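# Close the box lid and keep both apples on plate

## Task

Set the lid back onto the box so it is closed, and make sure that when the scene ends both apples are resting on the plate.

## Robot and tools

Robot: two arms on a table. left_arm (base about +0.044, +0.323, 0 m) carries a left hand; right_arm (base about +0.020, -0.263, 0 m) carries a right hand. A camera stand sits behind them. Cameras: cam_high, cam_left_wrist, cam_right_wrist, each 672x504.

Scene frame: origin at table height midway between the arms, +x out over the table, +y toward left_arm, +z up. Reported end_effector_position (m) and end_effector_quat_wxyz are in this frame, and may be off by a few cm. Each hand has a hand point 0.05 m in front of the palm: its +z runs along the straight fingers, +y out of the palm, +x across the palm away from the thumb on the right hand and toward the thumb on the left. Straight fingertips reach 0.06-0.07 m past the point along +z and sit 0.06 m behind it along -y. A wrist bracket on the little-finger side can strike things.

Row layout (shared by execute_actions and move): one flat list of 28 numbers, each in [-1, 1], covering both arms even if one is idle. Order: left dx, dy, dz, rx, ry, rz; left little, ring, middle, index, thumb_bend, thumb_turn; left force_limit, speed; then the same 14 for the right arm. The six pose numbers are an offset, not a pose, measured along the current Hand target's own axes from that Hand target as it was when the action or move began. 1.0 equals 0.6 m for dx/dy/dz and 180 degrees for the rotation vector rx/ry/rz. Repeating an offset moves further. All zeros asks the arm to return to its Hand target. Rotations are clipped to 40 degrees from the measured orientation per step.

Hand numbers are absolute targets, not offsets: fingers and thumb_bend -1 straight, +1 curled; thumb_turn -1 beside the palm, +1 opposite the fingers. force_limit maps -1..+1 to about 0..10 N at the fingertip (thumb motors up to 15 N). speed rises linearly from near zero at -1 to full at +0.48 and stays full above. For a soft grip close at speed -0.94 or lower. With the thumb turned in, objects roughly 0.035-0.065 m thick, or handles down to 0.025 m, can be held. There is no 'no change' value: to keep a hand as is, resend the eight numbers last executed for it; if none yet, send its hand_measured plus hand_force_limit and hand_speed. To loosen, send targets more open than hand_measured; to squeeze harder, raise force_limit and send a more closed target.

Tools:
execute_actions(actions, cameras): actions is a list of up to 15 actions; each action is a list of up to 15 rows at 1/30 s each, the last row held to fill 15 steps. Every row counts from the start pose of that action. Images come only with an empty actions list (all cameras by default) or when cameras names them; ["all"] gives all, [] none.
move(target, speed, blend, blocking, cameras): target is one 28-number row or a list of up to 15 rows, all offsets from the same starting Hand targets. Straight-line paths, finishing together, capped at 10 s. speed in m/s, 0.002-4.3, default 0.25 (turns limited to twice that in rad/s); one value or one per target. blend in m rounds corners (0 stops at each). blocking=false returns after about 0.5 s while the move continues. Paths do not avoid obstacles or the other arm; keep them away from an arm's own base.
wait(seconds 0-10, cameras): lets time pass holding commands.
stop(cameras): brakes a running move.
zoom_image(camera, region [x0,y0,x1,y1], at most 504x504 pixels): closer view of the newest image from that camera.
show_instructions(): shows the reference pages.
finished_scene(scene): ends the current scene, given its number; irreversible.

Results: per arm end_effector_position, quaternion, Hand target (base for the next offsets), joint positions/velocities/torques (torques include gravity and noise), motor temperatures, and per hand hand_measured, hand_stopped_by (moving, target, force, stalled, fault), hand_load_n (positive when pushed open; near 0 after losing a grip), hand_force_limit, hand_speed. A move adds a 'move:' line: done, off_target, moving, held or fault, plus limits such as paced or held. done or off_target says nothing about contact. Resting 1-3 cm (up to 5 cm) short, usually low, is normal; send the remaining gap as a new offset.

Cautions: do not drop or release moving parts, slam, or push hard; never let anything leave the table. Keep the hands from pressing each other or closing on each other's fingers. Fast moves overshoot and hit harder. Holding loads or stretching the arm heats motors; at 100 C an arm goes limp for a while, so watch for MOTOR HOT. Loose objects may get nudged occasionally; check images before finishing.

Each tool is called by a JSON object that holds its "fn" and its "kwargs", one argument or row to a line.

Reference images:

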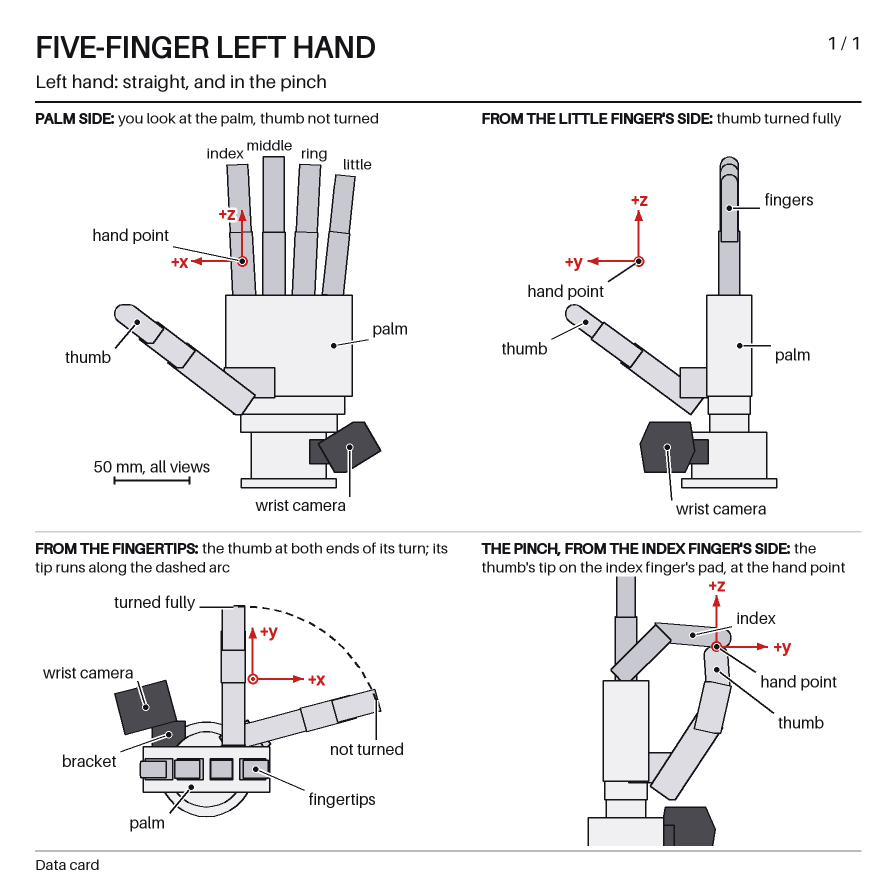

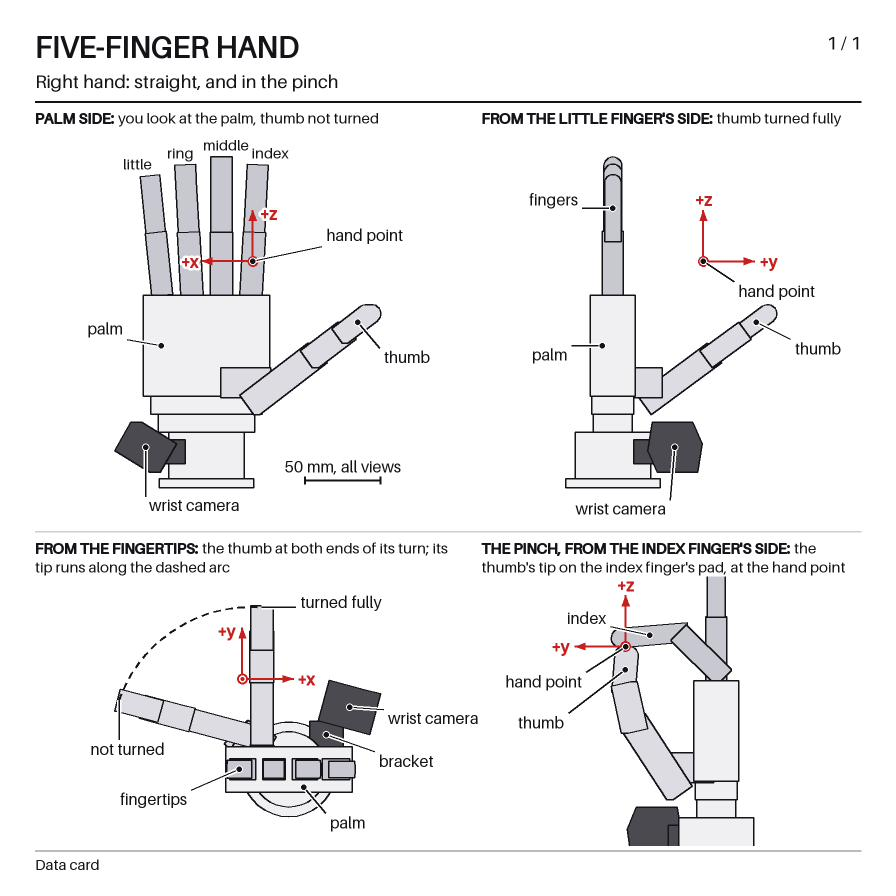

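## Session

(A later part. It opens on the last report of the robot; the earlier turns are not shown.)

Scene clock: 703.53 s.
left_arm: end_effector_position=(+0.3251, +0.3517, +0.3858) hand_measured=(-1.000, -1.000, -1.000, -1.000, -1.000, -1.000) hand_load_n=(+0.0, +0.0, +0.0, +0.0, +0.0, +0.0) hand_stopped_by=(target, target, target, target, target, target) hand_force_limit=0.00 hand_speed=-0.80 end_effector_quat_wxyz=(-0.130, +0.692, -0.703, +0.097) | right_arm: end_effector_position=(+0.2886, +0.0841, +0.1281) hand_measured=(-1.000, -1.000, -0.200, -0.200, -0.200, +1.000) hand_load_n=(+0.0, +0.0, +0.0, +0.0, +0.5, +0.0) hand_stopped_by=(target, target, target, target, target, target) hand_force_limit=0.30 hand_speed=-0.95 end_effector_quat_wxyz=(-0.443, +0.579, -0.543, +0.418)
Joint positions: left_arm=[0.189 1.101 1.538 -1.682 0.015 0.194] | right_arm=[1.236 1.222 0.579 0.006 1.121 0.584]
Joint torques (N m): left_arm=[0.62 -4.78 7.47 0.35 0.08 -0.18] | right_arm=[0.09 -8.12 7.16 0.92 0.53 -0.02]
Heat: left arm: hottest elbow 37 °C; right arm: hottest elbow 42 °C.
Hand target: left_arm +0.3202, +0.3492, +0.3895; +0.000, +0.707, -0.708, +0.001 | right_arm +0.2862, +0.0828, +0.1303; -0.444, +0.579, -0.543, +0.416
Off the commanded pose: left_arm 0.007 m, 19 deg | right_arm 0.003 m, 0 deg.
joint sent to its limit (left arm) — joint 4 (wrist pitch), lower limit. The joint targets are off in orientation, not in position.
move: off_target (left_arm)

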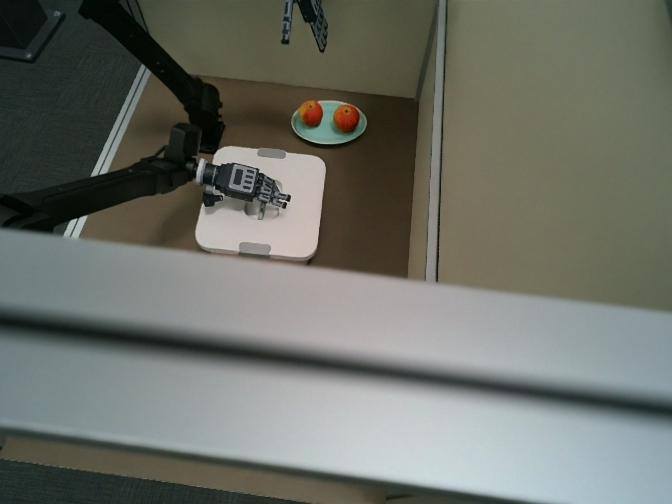

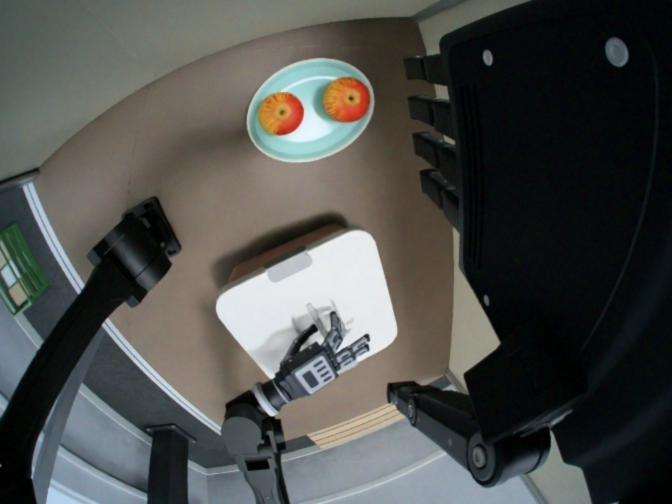

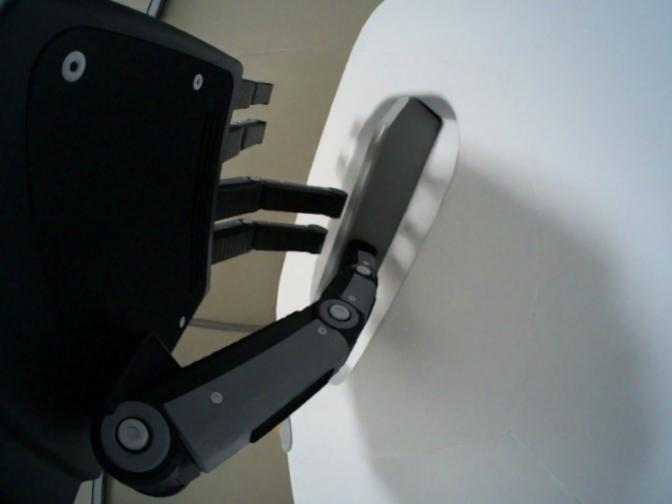

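{"fn": "move", "kwargs": {
  "target": [
    [0,0,0,0,0,0,-1,-1,-1,-1,-1,-1,0,-0.8,-0.0163,-0.1465,-0.033,0,0,0,-1,-1,-0.25,-0.25,-0.2,1,0.3,-0.9],
    [0,0,0,0,0,0,-1,-1,-1,-1,-1,-1,0,-0.8,0.1977,-0.2457,-0.113,0,0,0,-1,-1,-0.25,-0.25,-0.2,1,0.3,-0.9]
  ],
  "speed": [0.07, 0.2],
  "blend": [0.02, 0],
  "cameras": ["all"]
}}

{"fn": "zoom_image", "kwargs": {
  "camera": "cam_high",
  "region": [180, 140, 340, 270]
}}

{"fn": "zoom_image", "kwargs": {
  "camera": "cam_left_wrist",
  "region": [205, 210, 415, 410]
}}

{"fn": "zoom_image", "kwargs": {
  "camera": "cam_right_wrist",
  "region": [380, 100, 672, 380]
}}

Scene clock: 715.07 s.
left_arm: end_effector_position=(+0.3251, +0.3517, +0.3858) hand_measured=(-1.000, -1.000, -1.000, -1.000, -1.000, -1.000) hand_load_n=(+0.0, +0.0, +0.0, +0.0, +0.0, +0.0) hand_stopped_by=(target, target, target, target, target, target) hand_force_limit=0.00 hand_speed=-0.80 end_effector_quat_wxyz=(-0.130, +0.692, -0.703, +0.097) | right_arm: end_effector_position=(+0.2636, -0.0359, +0.2831) hand_measured=(-1.000, -1.000, -0.250, -0.250, -0.200, +1.000) hand_load_n=(+0.0, +0.0, +0.0, +0.0, +0.0, +0.0) hand_stopped_by=(target, target, target, target, target, target) hand_force_limit=0.30 hand_speed=-0.90 end_effector_quat_wxyz=(-0.447, +0.579, -0.542, +0.412)
Joint positions: left_arm=[0.189 1.101 1.538 -1.682 0.015 0.194] | right_arm=[1.164 0.62 0.683 -0.612 1.05 0.495]
Joint torques (N m): left_arm=[0.85 -4.84 7.5 0.35 0.09 -0.19] | right_arm=[-1.26 0.03 10.54 1.02 0.37 -0.18]
Heat: left arm: hottest elbow 37 °C; right arm: hottest elbow 42 °C.
Hand target: left_arm +0.3202, +0.3492, +0.3895; +0.000, +0.707, -0.708, +0.001 | right_arm +0.2666, -0.0375, +0.2900; -0.444, +0.579, -0.543, +0.416
Off the commanded pose: left_arm 0.007 m, 19 deg | right_arm 0.008 m, 1 deg.
joint sent to its limit (left arm) — joint 4 (wrist pitch), lower limit. The joint targets are off in orientation, not in position.
move: off_target (left_arm)

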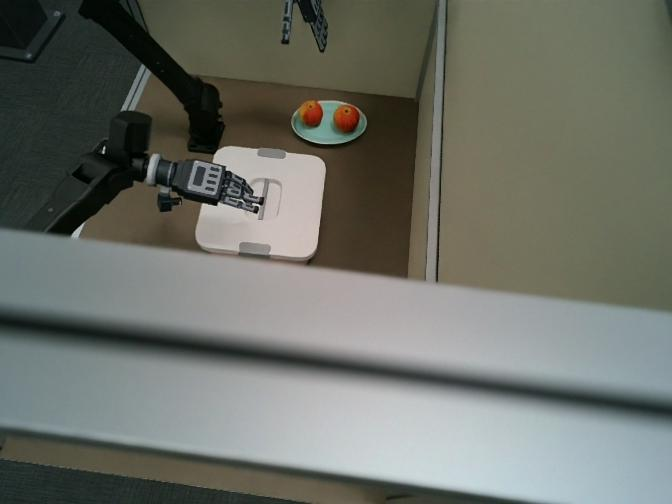

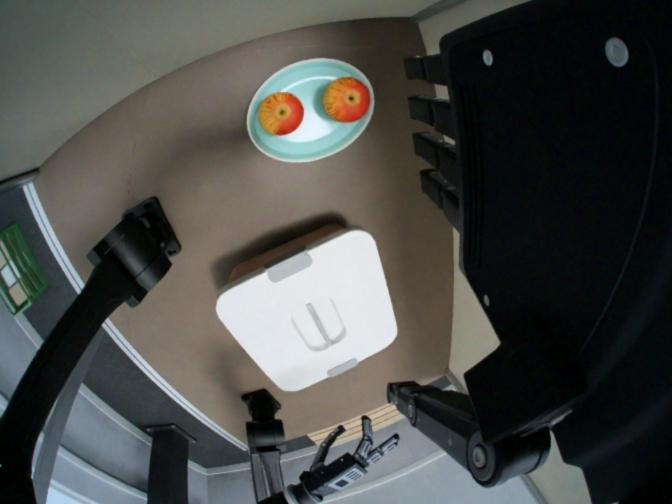

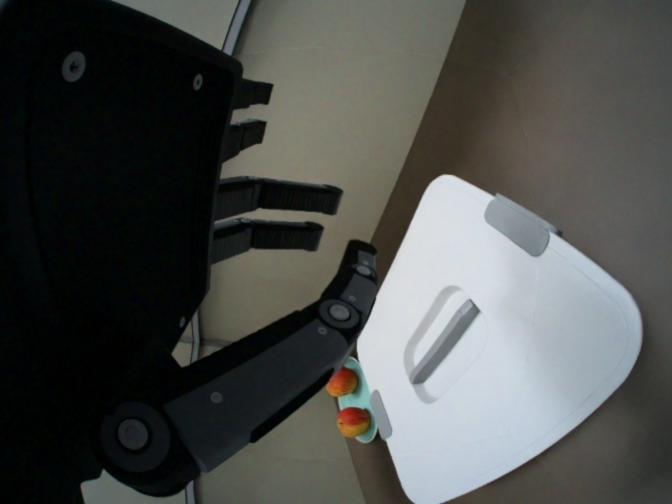

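Scaled by 3.150 from the camera's 672x504 image, which has a finer 960x720 frame.

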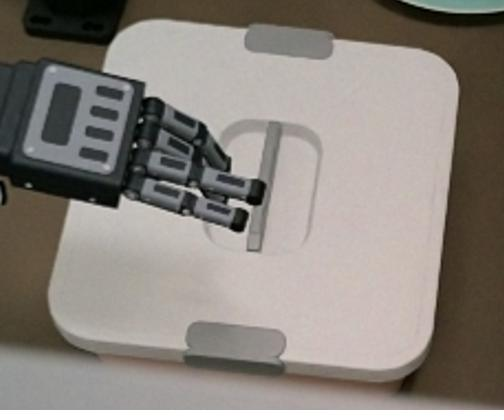

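Scaled by 2.400 from the camera's 672x504 image, which has a finer 960x720 frame.

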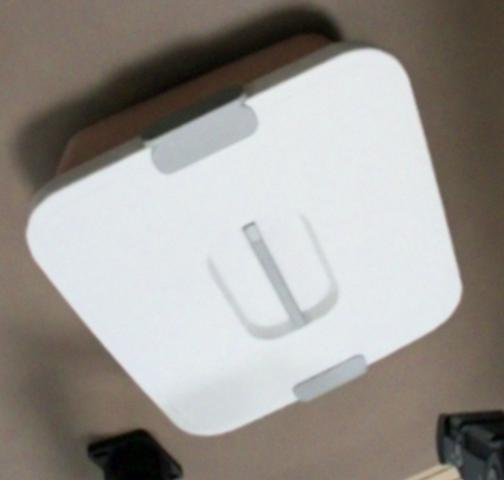

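Scaled by 1.726 from the camera's 672x504 image, which has a finer 960x720 frame.

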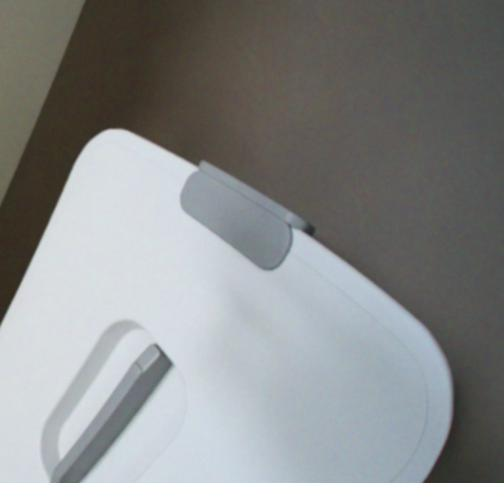

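{"fn": "zoom_image", "kwargs": {
  "camera": "cam_high",
  "region": [190, 225, 260, 270]
}}

{"fn": "zoom_image", "kwargs": {
  "camera": "cam_high",
  "region": [255, 225, 325, 270]
}}

{"fn": "zoom_image", "kwargs": {
  "camera": "cam_left_wrist",
  "region": [210, 220, 310, 300]
}}

{"fn": "zoom_image", "kwargs": {
  "camera": "cam_left_wrist",
  "region": [300, 215, 400, 295]
}}

Scaled by 7.200 from the camera's 672x504 image, which has a finer 960x720 frame.

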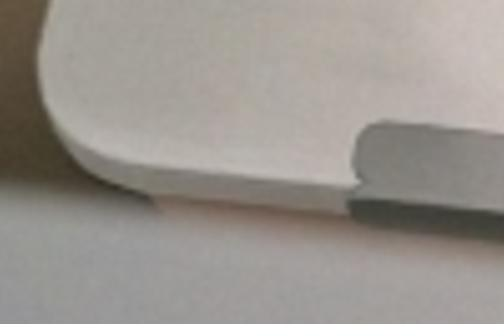

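Scaled by 7.200 from the camera's 672x504 image, which has a finer 960x720 frame.

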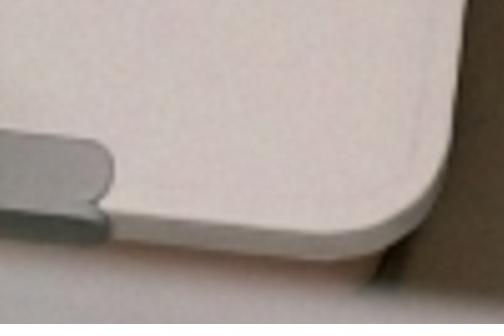

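Scaled by 5.040 from the camera's 672x504 image, which has a finer 960x720 frame.

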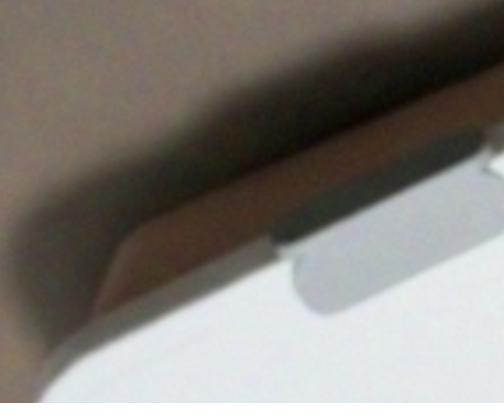

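Scaled by 5.040 from the camera's 672x504 image, which has a finer 960x720 frame.

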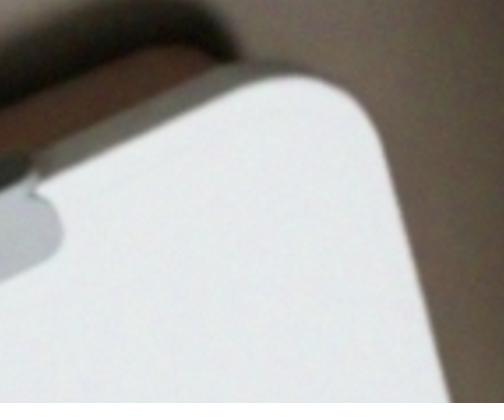

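{"fn": "move", "kwargs": {
  "target": [0,0,0,0,0,0,-1,-1,-1,-1,-1,-1,0,-0.8,-0.2144,0.1335,0.0812,0,0,0,-1,-1,-0.25,-0.25,-0.2,1,0.3,-0.9],
  "speed": 0.15,
  "cameras": ["cam_right_wrist"]
}}

Scene clock: 751.00 s.
left_arm: end_effector_position=(+0.3251, +0.3517, +0.3858) hand_measured=(-1.000, -1.000, -1.000, -1.000, -1.000, -1.000) hand_load_n=(+0.0, +0.0, +0.0, +0.0, +0.0, +0.0) hand_stopped_by=(target, target, target, target, target, target) hand_force_limit=0.00 hand_speed=-0.80 end_effector_quat_wxyz=(-0.130, +0.692, -0.703, +0.097) | right_arm: end_effector_position=(+0.2836, +0.0743, +0.1763) hand_measured=(-1.000, -1.000, -0.250, -0.250, -0.200, +1.000) hand_load_n=(+0.0, +0.0, +0.0, +0.0, +0.0, +0.0) hand_stopped_by=(target, target, target, target, target, target) hand_force_limit=0.30 hand_speed=-0.90 end_effector_quat_wxyz=(-0.416, +0.596, -0.535, +0.430)
Joint positions: left_arm=[0.189 1.101 1.538 -1.682 0.015 0.194] | right_arm=[1.243 1.117 0.683 -0.29 1.129 0.604]
Joint torques (N m): left_arm=[0.85 -4.54 7.49 0.36 0.09 -0.17] | right_arm=[0.85 -7 10.61 2.09 0.7 0.02]
Heat: left arm: hottest elbow 37 °C; right arm: hottest elbow 46 °C.
Hand target: left_arm +0.3202, +0.3492, +0.3895; +0.000, +0.707, -0.708, +0.001 | right_arm +0.2846, +0.0926, +0.2001; -0.444, +0.579, -0.543, +0.416
Off the commanded pose: left_arm 0.007 m, 19 deg | right_arm 0.030 m, 4 deg.
joint sent to its limit (left arm) — joint 4 (wrist pitch), lower limit. The joint targets are off in orientation, not in position.
move: off_target (left_arm, right_arm)
Images, in order (width x height): cam_right_wrist 672x504.

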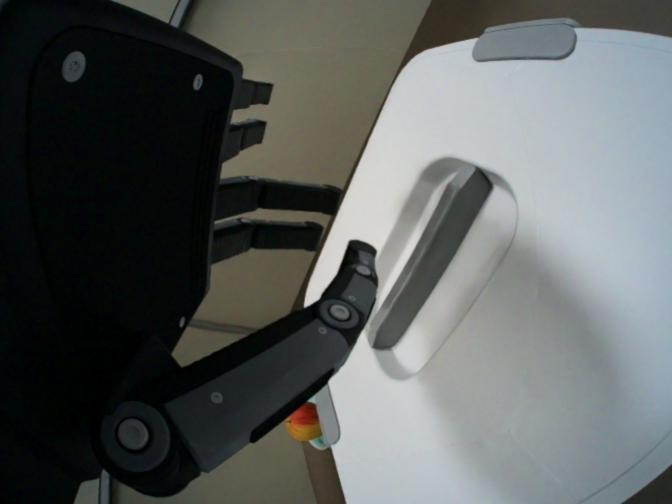

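{"fn": "execute_actions", "kwargs": {
  "actions": [],
  "cameras": ["all"]
}}

Scene clock: 778.03 s.
left_arm: end_effector_position=(+0.3251, +0.3517, +0.3858) hand_measured=(-1.000, -1.000, -1.000, -1.000, -1.000, -1.000) hand_load_n=(+0.0, +0.0, -0.5, +0.0, +0.0, +0.0) hand_stopped_by=(target, target, target, target, target, target) hand_force_limit=0.00 hand_speed=-0.80 end_effector_quat_wxyz=(-0.130, +0.692, -0.703, +0.097) | right_arm: end_effector_position=(+0.2836, +0.0743, +0.1763) hand_measured=(-1.000, -1.000, -0.250, -0.250, -0.200, +1.000) hand_load_n=(+0.0, +0.0, +0.0, +0.0, +0.0, +0.5) hand_stopped_by=(target, target, target, target, target, target) hand_force_limit=0.30 hand_speed=-0.90 end_effector_quat_wxyz=(-0.416, +0.596, -0.535, +0.430)
Joint positions: left_arm=[0.189 1.101 1.538 -1.682 0.015 0.194] | right_arm=[1.243 1.117 0.683 -0.29 1.129 0.604]
Joint velocities: within noise
Joint torques (N m): left_arm=[0.79 -4.6 7.54 0.4 0.09 -0.18] | right_arm=[0.79 -7 10.82 2.09 0.71 -0.01]
Motor temperatures (°C): left_arm=[26 27 37 25 25 24] | right_arm=[28 27 49 28 25 27]
Heat: left arm: hottest elbow 37 °C; right arm: hottest elbow 49 °C.
Hand target: left_arm +0.3202, +0.3492, +0.3895; +0.000, +0.707, -0.708, +0.001 | right_arm +0.2846, +0.0926, +0.2001; -0.444, +0.579, -0.543, +0.416
Off the commanded pose: left_arm 0.007 m, 19 deg | right_arm 0.030 m, 4 deg.

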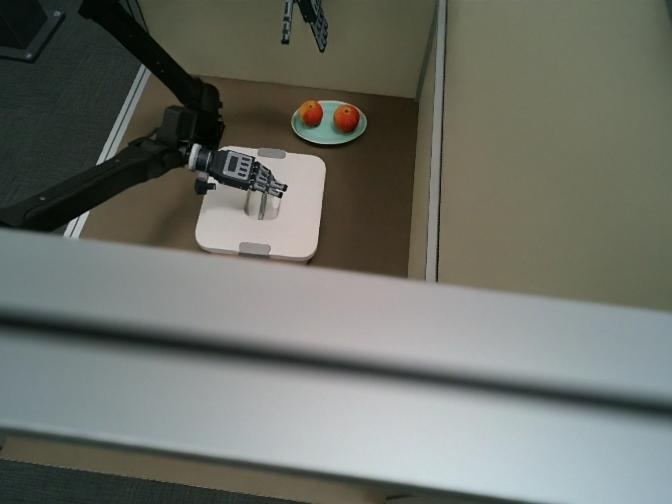

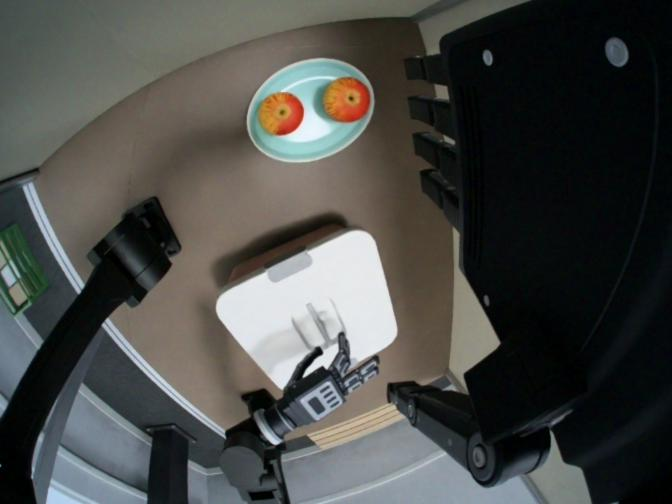

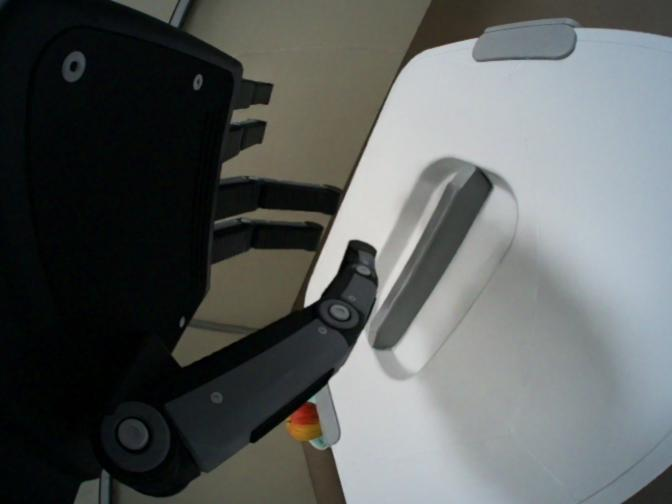

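{"fn": "zoom_image", "kwargs": {
  "camera": "cam_high",
  "region": [180, 130, 340, 270]
}}

{"fn": "zoom_image", "kwargs": {
  "camera": "cam_left_wrist",
  "region": [200, 200, 410, 370]
}}

Scaled by 3.150 from the camera's 672x504 image, which has a finer 960x720 frame.

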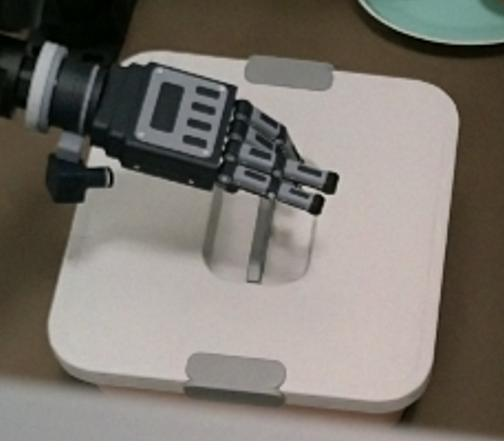

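Scaled by 2.400 from the camera's 672x504 image, which has a finer 960x720 frame.

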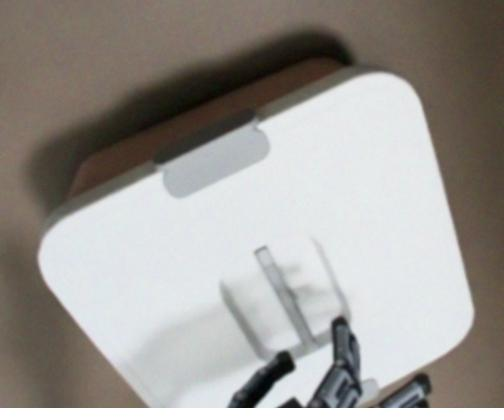

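{"fn": "zoom_image", "kwargs": {
  "camera": "cam_left_wrist",
  "region": [210, 215, 310, 305]
}}

{"fn": "zoom_image", "kwargs": {
  "camera": "cam_left_wrist",
  "region": [295, 210, 395, 300]
}}

Scaled by 5.040 from the camera's 672x504 image, which has a finer 960x720 frame.

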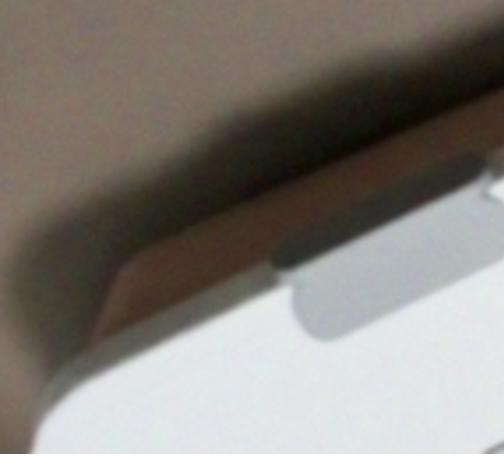

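Scaled by 5.040 from the camera's 672x504 image, which has a finer 960x720 frame.

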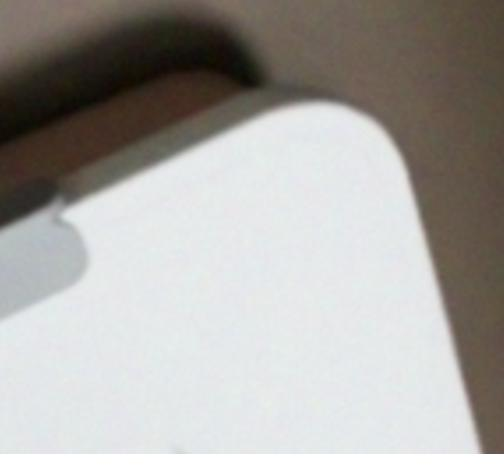

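{"fn": "zoom_image", "kwargs": {
  "camera": "cam_high",
  "region": [210, 135, 270, 185]
}}

{"fn": "zoom_image", "kwargs": {
  "camera": "cam_high",
  "region": [275, 140, 335, 190]
}}

{"fn": "zoom_image", "kwargs": {
  "camera": "cam_high",
  "region": [190, 220, 260, 270]
}}

{"fn": "zoom_image", "kwargs": {
  "camera": "cam_high",
  "region": [255, 225, 325, 275]
}}

Scaled by 8.400 from the camera's 672x504 image, which has a finer 960x720 frame.

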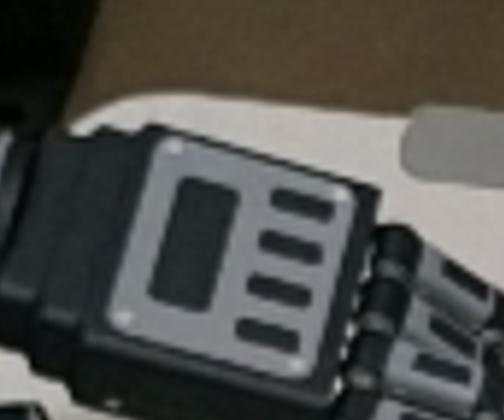

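Scaled by 8.400 from the camera's 672x504 image, which has a finer 960x720 frame.

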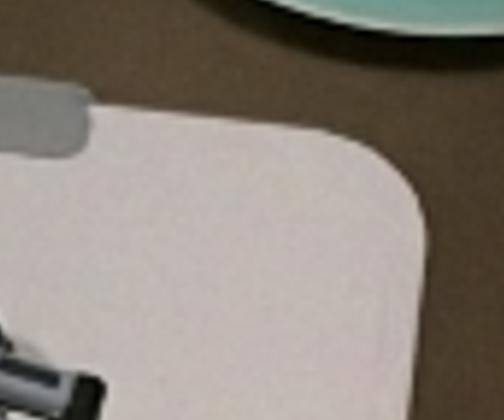

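Scaled by 7.200 from the camera's 672x504 image, which has a finer 960x720 frame.

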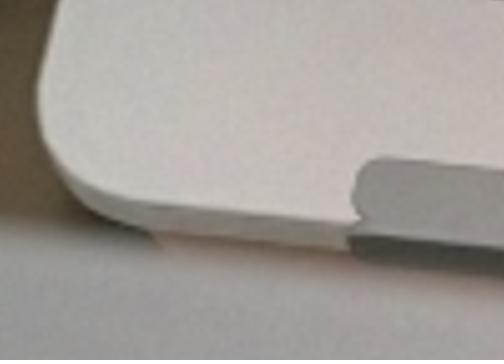

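Scaled by 7.200 from the camera's 672x504 image, which has a finer 960x720 frame.

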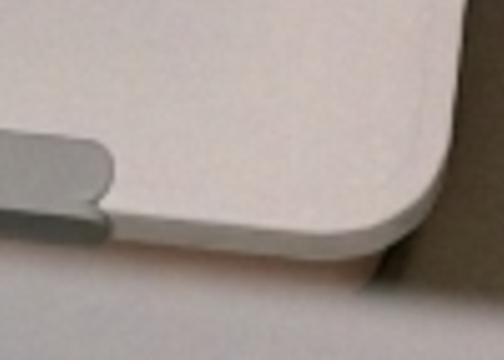

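{"fn": "zoom_image", "kwargs": {
  "camera": "cam_high",
  "region": [217, 126, 329, 182]
}}

{"fn": "zoom_image", "kwargs": {
  "camera": "cam_high",
  "region": [189, 217, 329, 280]
}}

Scaled by 4.500 from the camera's 672x504 image, which has a finer 960x720 frame.

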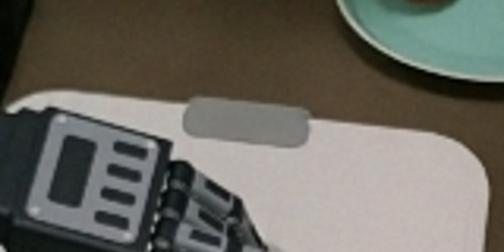

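Scaled by 3.600 from the camera's 672x504 image, which has a finer 960x720 frame.

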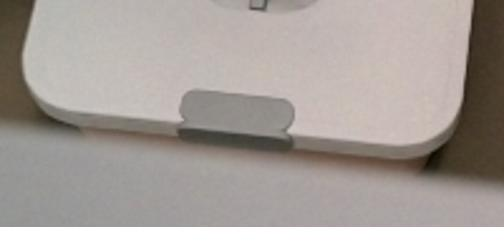

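{"fn": "move", "kwargs": {
  "target": [0,0,0,0,0,0,-1,-1,-1,-1,-1,-1,0,-0.8,0.0036,0.0801,0.0237,0,0,0,-1,-1,-0.25,-0.25,-0.2,1,0.3,-0.9],
  "speed": 0.1,
  "cameras": ["cam_right_wrist", "cam_left_wrist"]
}}

Scene clock: 840.67 s.
left_arm: end_effector_position=(+0.3251, +0.3517, +0.3858) hand_measured=(-1.000, -1.000, -1.000, -1.000, -1.000, -1.000) hand_load_n=(+0.0, +0.5, +0.0, +0.0, +0.0, +0.0) hand_stopped_by=(target, target, target, target, target, target) hand_force_limit=0.00 hand_speed=-0.80 end_effector_quat_wxyz=(-0.130, +0.692, -0.703, +0.097) | right_arm: end_effector_position=(+0.2871, +0.0859, +0.1473) hand_measured=(-1.000, -1.000, -0.250, -0.250, -0.200, +1.000) hand_load_n=(+0.0, +0.0, +0.0, +0.0, +0.0, +0.0) hand_stopped_by=(target, target, target, target, target, target) hand_force_limit=0.30 hand_speed=-0.90 end_effector_quat_wxyz=(-0.435, +0.582, -0.542, +0.421)
Joint positions: left_arm=[0.189 1.101 1.538 -1.682 0.015 0.194] | right_arm=[1.243 1.189 0.628 -0.11 1.128 0.605]
Joint torques (N m): left_arm=[0.67 -4.72 7.5 0.36 0.07 -0.17] | right_arm=[0.26 -6.95 7.54 2.1 0.51 -0.1]
Heat: left arm: hottest elbow 37 °C; right arm: hottest elbow 51 °C.
Hand target: left_arm +0.3202, +0.3492, +0.3895; +0.000, +0.707, -0.708, +0.001 | right_arm +0.2860, +0.0906, +0.1501; -0.444, +0.579, -0.543, +0.416
Off the commanded pose: left_arm 0.007 m, 19 deg | right_arm 0.006 m, 1 deg.
joint sent to its limit (left arm) — joint 4 (wrist pitch), lower limit. The joint targets are off in orientation, not in position.
move: off_target (left_arm)
Images, in order (width x height): cam_left_wrist 672x504, cam_right_wrist 672x504.

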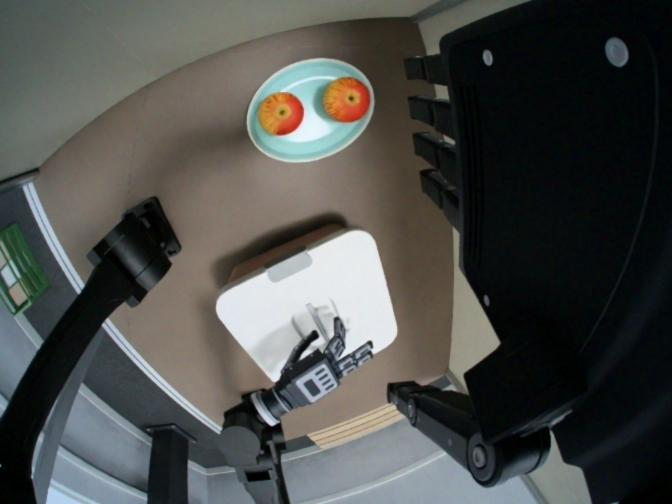

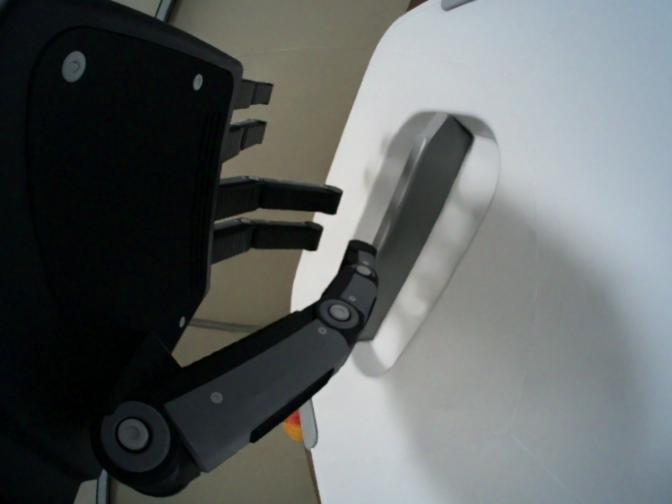

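{"fn": "move", "kwargs": {
  "target": [0,0,0,0,0,0,-1,-1,-1,-1,-1,-1,0,-0.8,-0.0018,0.0224,0.0035,0,0,0,-1,-1,-0.25,-0.25,-0.2,1,0.3,-0.9],
  "speed": 0.06,
  "cameras": ["cam_right_wrist", "cam_left_wrist"]
}}

{"fn": "zoom_image", "kwargs": {
  "camera": "cam_left_wrist",
  "region": [270, 280, 370, 370]
}}

Scene clock: 850.20 s.
left_arm: end_effector_position=(+0.3251, +0.3517, +0.3858) hand_measured=(-1.000, -1.000, -1.000, -1.000, -1.000, -1.000) hand_load_n=(+0.0, +0.0, +0.0, +0.0, +0.0, +0.0) hand_stopped_by=(target, target, target, target, target, target) hand_force_limit=0.00 hand_speed=-0.80 end_effector_quat_wxyz=(-0.130, +0.692, -0.703, +0.097) | right_arm: end_effector_position=(+0.2873, +0.0866, +0.1366) hand_measured=(-1.000, -1.000, -0.250, -0.250, -0.200, +1.000) hand_load_n=(+0.0, -0.5, +0.0, +0.0, +0.0, +0.0) hand_stopped_by=(target, target, target, target, target, target) hand_force_limit=0.30 hand_speed=-0.90 end_effector_quat_wxyz=(-0.436, +0.582, -0.543, +0.421)
Joint positions: left_arm=[0.189 1.101 1.538 -1.682 0.015 0.194] | right_arm=[1.243 1.213 0.612 -0.07 1.128 0.605]
Joint torques (N m): left_arm=[0.91 -4.78 7.53 0.36 0.1 -0.19] | right_arm=[0.73 -6.59 7.27 2 0.68 -0.03]
Heat: left arm: hottest elbow 37 °C; right arm: hottest elbow 50 °C.
Hand target: left_arm +0.3202, +0.3492, +0.3895; +0.000, +0.707, -0.708, +0.001 | right_arm +0.2844, +0.0915, +0.1363; -0.444, +0.579, -0.543, +0.416
Off the commanded pose: left_arm 0.007 m, 19 deg | right_arm 0.006 m, 1 deg.
joint sent to its limit (left arm) — joint 4 (wrist pitch), lower limit. The joint targets are off in orientation, not in position.
move: off_target (left_arm)
Images, in order (width x height): cam_left_wrist 672x504, cam_right_wrist 672x504.

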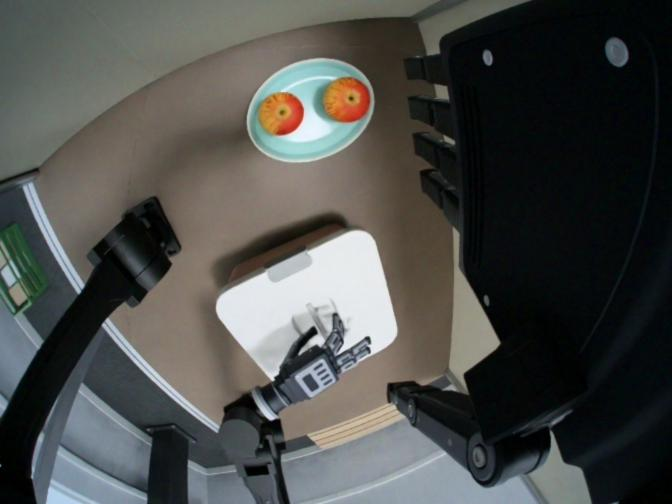

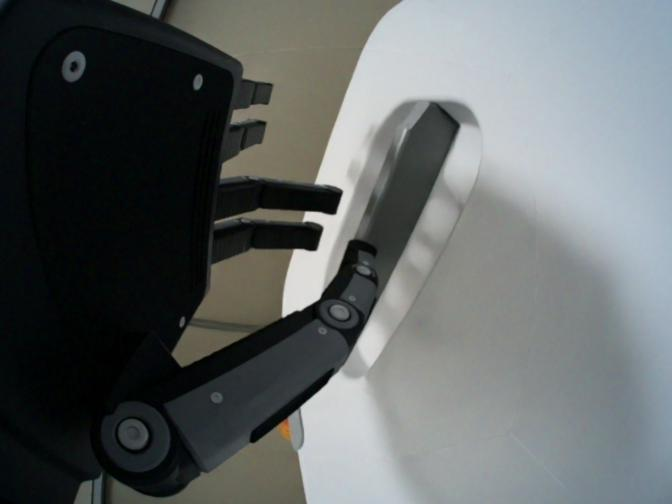

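Scaled by 5.040 from the camera's 672x504 image, which has a finer 960x720 frame.

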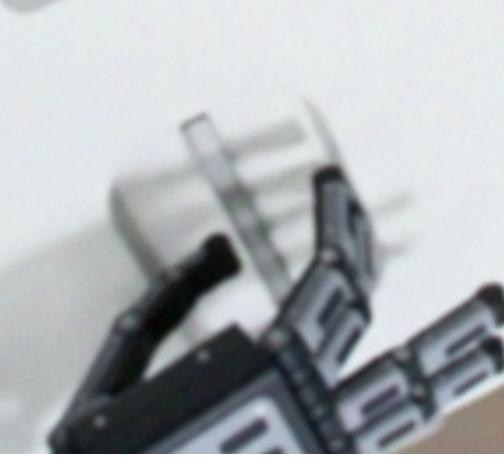

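{"fn": "move", "kwargs": {
  "target": [0,0,0,0,0,0,-1,-1,-1,-1,-1,-1,0,-0.8,0.0,0.0125,0.0026,0,0,0,-1,-1,-0.25,-0.25,-0.2,1,0.3,-0.9],
  "speed": 0.05
}}

{"fn": "move", "kwargs": {
  "target": [0,0,0,0,0,0,-1,-1,-1,-1,-1,-1,0,-0.8,0,0,0,0,0,0,-1,-1,0.1,0.1,-0.2,1,-0.5,-0.9],
  "cameras": ["cam_right_wrist"]
}}

Scene clock: 857.50 s.
left_arm: end_effector_position=(+0.3251, +0.3517, +0.3858) hand_measured=(-1.000, -1.000, -1.000, -1.000, -1.000, -1.000) hand_load_n=(+0.0, +0.0, +0.0, +0.0, +0.0, +0.0) hand_stopped_by=(target, target, target, target, target, target) hand_force_limit=0.00 hand_speed=-0.80 end_effector_quat_wxyz=(-0.130, +0.692, -0.703, +0.097) | right_arm: end_effector_position=(+0.2874, +0.0865, +0.1300) hand_measured=(-1.000, -1.000, -0.250, -0.250, -0.200, +1.000) hand_load_n=(+0.0, +0.0, +0.0, +0.0, +0.0, +0.0) hand_stopped_by=(target, target, target, target, target, target) hand_force_limit=0.30 hand_speed=-0.90 end_effector_quat_wxyz=(-0.436, +0.581, -0.543, +0.421)
Joint positions: left_arm=[0.189 1.101 1.538 -1.682 0.015 0.194] | right_arm=[1.243 1.227 0.601 -0.044 1.129 0.605]
Joint torques (N m): left_arm=[1.08 -4.78 7.5 0.35 0.08 -0.18] | right_arm=[0.79 -6.59 7.1 2.09 0.69 -0.01]
Heat: left arm: hottest elbow 37 °C; right arm: hottest elbow 49 °C.
Hand target: left_arm +0.3202, +0.3492, +0.3895; +0.000, +0.707, -0.708, +0.001 | right_arm +0.2840, +0.0916, +0.1289; -0.444, +0.579, -0.543, +0.416
Off the commanded pose: left_arm 0.007 m, 19 deg | right_arm 0.006 m, 1 deg.
joint sent to its limit (left arm) — joint 4 (wrist pitch), lower limit. The joint targets are off in orientation, not in position.
move: off_target (left_arm)

Scene clock: 859.03 s.
left_arm: end_effector_position=(+0.3251, +0.3517, +0.3858) hand_measured=(-1.000, -1.000, -1.000, -1.000, -1.000, -1.000) hand_load_n=(+0.0, +0.0, +0.0, +0.0, +0.0, +0.0) hand_stopped_by=(target, target, target, target, target, target) hand_force_limit=0.00 hand_speed=-0.80 end_effector_quat_wxyz=(-0.130, +0.692, -0.703, +0.097) | right_arm: end_effector_position=(+0.2875, +0.0865, +0.1301) hand_measured=(-1.000, -1.000, +0.100, +0.100, -0.200, +1.000) hand_load_n=(+0.0, +0.0, +0.0, +0.0, +0.0, +0.0) hand_stopped_by=(target, target, target, target, target, target) hand_force_limit=-0.50 hand_speed=-0.90 end_effector_quat_wxyz=(-0.436, +0.581, -0.543, +0.421)
Joint positions: left_arm=[0.189 1.101 1.538 -1.682 0.015 0.194] | right_arm=[1.243 1.227 0.601 -0.043 1.13 0.605]
Joint torques (N m): left_arm=[0.97 -4.95 7.5 0.35 0.08 -0.17] | right_arm=[0.38 -6.77 7.27 2.1 0.66 -0.01]
Heat: left arm: hottest elbow 37 °C; right arm: hottest elbow 49 °C.
Hand target: left_arm +0.3202, +0.3492, +0.3895; +0.000, +0.707, -0.708, +0.001 | right_arm +0.2840, +0.0916, +0.1289; -0.444, +0.579, -0.543, +0.416
Off the commanded pose: left_arm 0.007 m, 19 deg | right_arm 0.006 m, 1 deg.
joint sent to its limit (left arm) — joint 4 (wrist pitch), lower limit. The joint targets are off in orientation, not in position.
move: off_target (left_arm)
Images, in order (width x height): cam_right_wrist 672x504.

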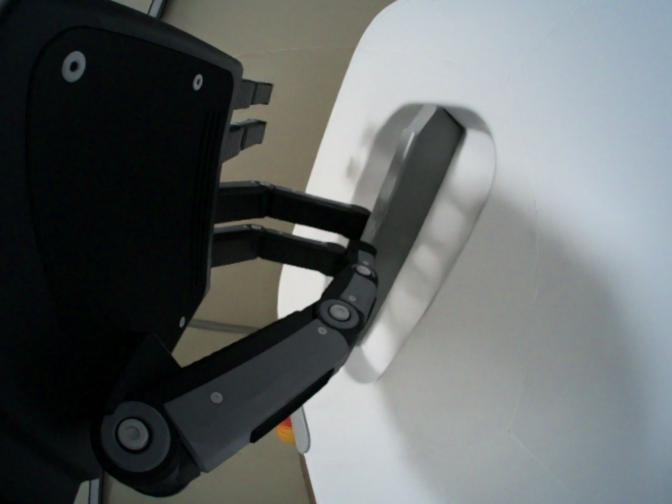

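{"fn": "move", "kwargs": {
  "target": [0,0,0,0,0,0,-1,-1,-1,-1,-1,-1,0,-0.8,0,0,0,0,0,0,-1,-1,0.45,0.45,-0.2,1,-0.3,-0.92]
}}

Scene clock: 864.07 s.
left_arm: end_effector_position=(+0.3251, +0.3517, +0.3858) hand_measured=(-1.000, -1.000, -1.000, -1.000, -1.000, -1.000) hand_load_n=(+0.0, +0.0, +0.0, +0.0, +0.0, +0.0) hand_stopped_by=(target, target, target, target, target, target) hand_force_limit=0.00 hand_speed=-0.80 end_effector_quat_wxyz=(-0.130, +0.692, -0.703, +0.097) | right_arm: end_effector_position=(+0.2878, +0.0865, +0.1306) hand_measured=(-1.000, -1.000, +0.254, +0.284, -0.200, +1.000) hand_load_n=(+0.0, +0.0, +5.5, +4.5, +1.0, -0.5) hand_stopped_by=(target, target, force, force, target, target) hand_force_limit=-0.30 hand_speed=-0.92 end_effector_quat_wxyz=(-0.437, +0.580, -0.544, +0.421)
Joint positions: left_arm=[0.189 1.101 1.538 -1.682 0.015 0.194] | right_arm=[1.243 1.227 0.601 -0.041 1.132 0.606]
Joint torques (N m): left_arm=[0.79 -4.72 7.51 0.32 0.09 -0.2] | right_arm=[0.79 -6.59 7.1 2.03 0.55 -0.02]
Heat: left arm: hottest elbow 37 °C; right arm: hottest elbow 48 °C.
Hand target: left_arm +0.3202, +0.3492, +0.3895; +0.000, +0.707, -0.708, +0.001 | right_arm +0.2840, +0.0916, +0.1289; -0.444, +0.579, -0.543, +0.416
Off the commanded pose: left_arm 0.007 m, 19 deg | right_arm 0.007 m, 1 deg.
joint sent to its limit (left arm) — joint 4 (wrist pitch), lower limit. The joint targets are off in orientation, not in position.
move: off_target (left_arm)

{"fn": "move", "kwargs": {
  "target": [0,0,0,0,0,0,-1,-1,-1,-1,-1,-1,0,-0.8,-0.0008,0.0083,-0.0116,0,0,0,-1,-1,0.45,0.45,-0.2,1,-0.3,-0.92],
  "speed": 0.03,
  "cameras": ["cam_high", "cam_left_wrist", "cam_right_wrist"]
}}

{"fn": "zoom_image", "kwargs": {
  "camera": "cam_high",
  "region": [180, 130, 340, 270]
}}

{"fn": "zoom_image", "kwargs": {
  "camera": "cam_left_wrist",
  "region": [210, 215, 310, 305]
}}

Scene clock: 871.20 s.
left_arm: end_effector_position=(+0.3251, +0.3517, +0.3858) hand_measured=(-1.000, -1.000, -1.000, -1.000, -1.000, -1.000) hand_load_n=(+0.0, +0.0, +0.0, +0.0, +0.0, +0.0) hand_stopped_by=(target, target, target, target, target, target) hand_force_limit=0.00 hand_speed=-0.80 end_effector_quat_wxyz=(-0.130, +0.692, -0.703, +0.097) | right_arm: end_effector_position=(+0.2848, +0.0888, +0.1334) hand_measured=(-1.000, -1.000, +0.254, +0.284, -0.200, +1.000) hand_load_n=(+0.0, +0.0, +5.0, +4.0, +1.0, -0.5) hand_stopped_by=(target, target, force, force, target, target) hand_force_limit=-0.30 hand_speed=-0.92 end_effector_quat_wxyz=(-0.445, +0.570, -0.548, +0.421)
Joint positions: left_arm=[0.189 1.101 1.538 -1.682 0.015 0.194] | right_arm=[1.257 1.227 0.601 -0.041 1.154 0.633]
Joint torques (N m): left_arm=[0.62 -4.54 7.51 0.35 0.09 -0.18] | right_arm=[1.55 -6.59 6.78 1.13 0.39 0.02]
Heat: left arm: hottest elbow 37 °C; right arm: hottest elbow 48 °C.
Hand target: left_arm +0.3202, +0.3492, +0.3895; +0.000, +0.707, -0.708, +0.001 | right_arm +0.2761, +0.0915, +0.1259; -0.444, +0.579, -0.543, +0.416
Off the commanded pose: left_arm 0.007 m, 19 deg | right_arm 0.012 m, 1 deg.
joint sent to its limit (left arm) — joint 4 (wrist pitch), lower limit. The joint targets are off in orientation, not in position.
move: off_target (left_arm, right_arm)

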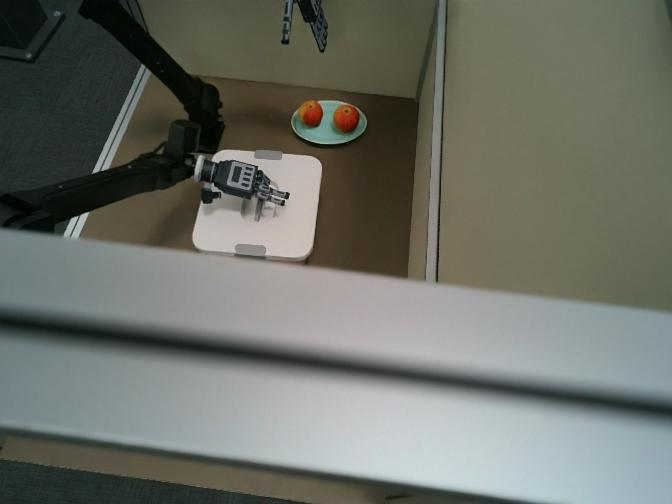

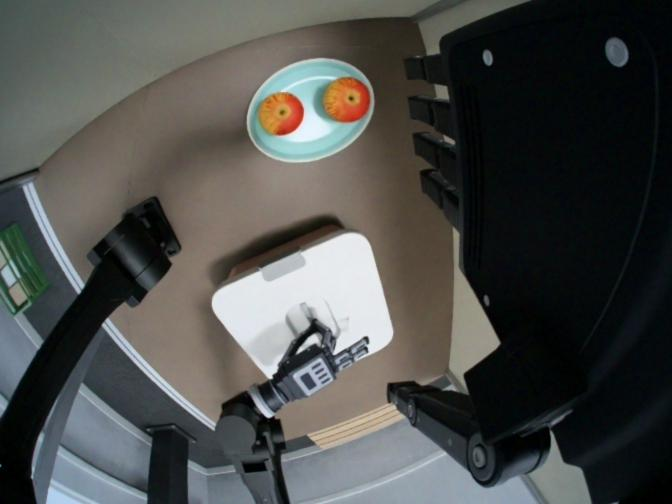

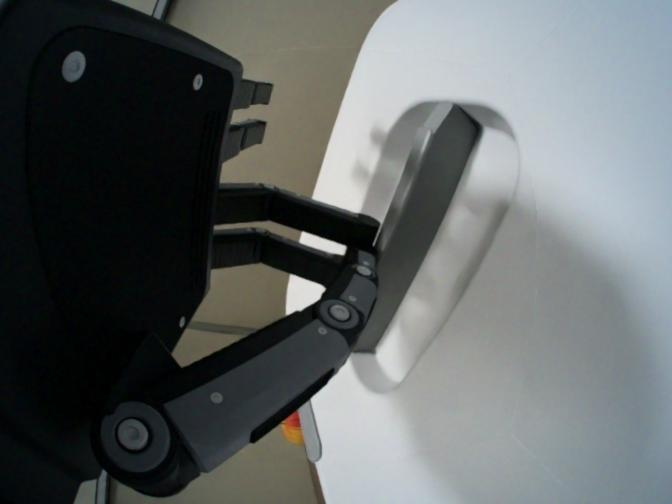

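Scaled by 3.150 from the camera's 672x504 image, which has a finer 960x720 frame.

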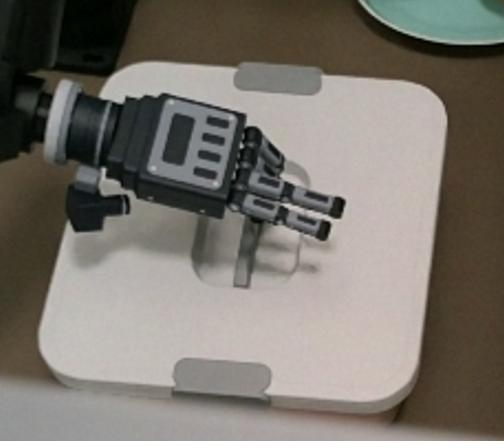

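Scaled by 5.040 from the camera's 672x504 image, which has a finer 960x720 frame.

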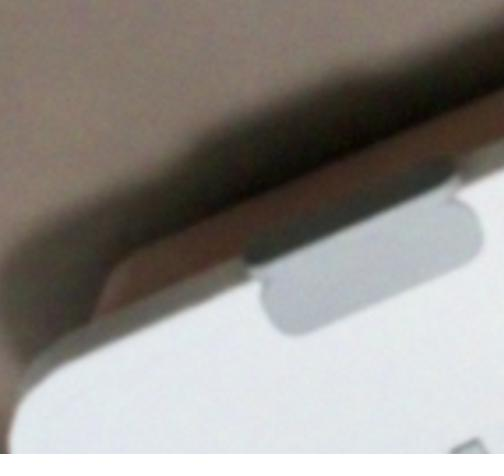

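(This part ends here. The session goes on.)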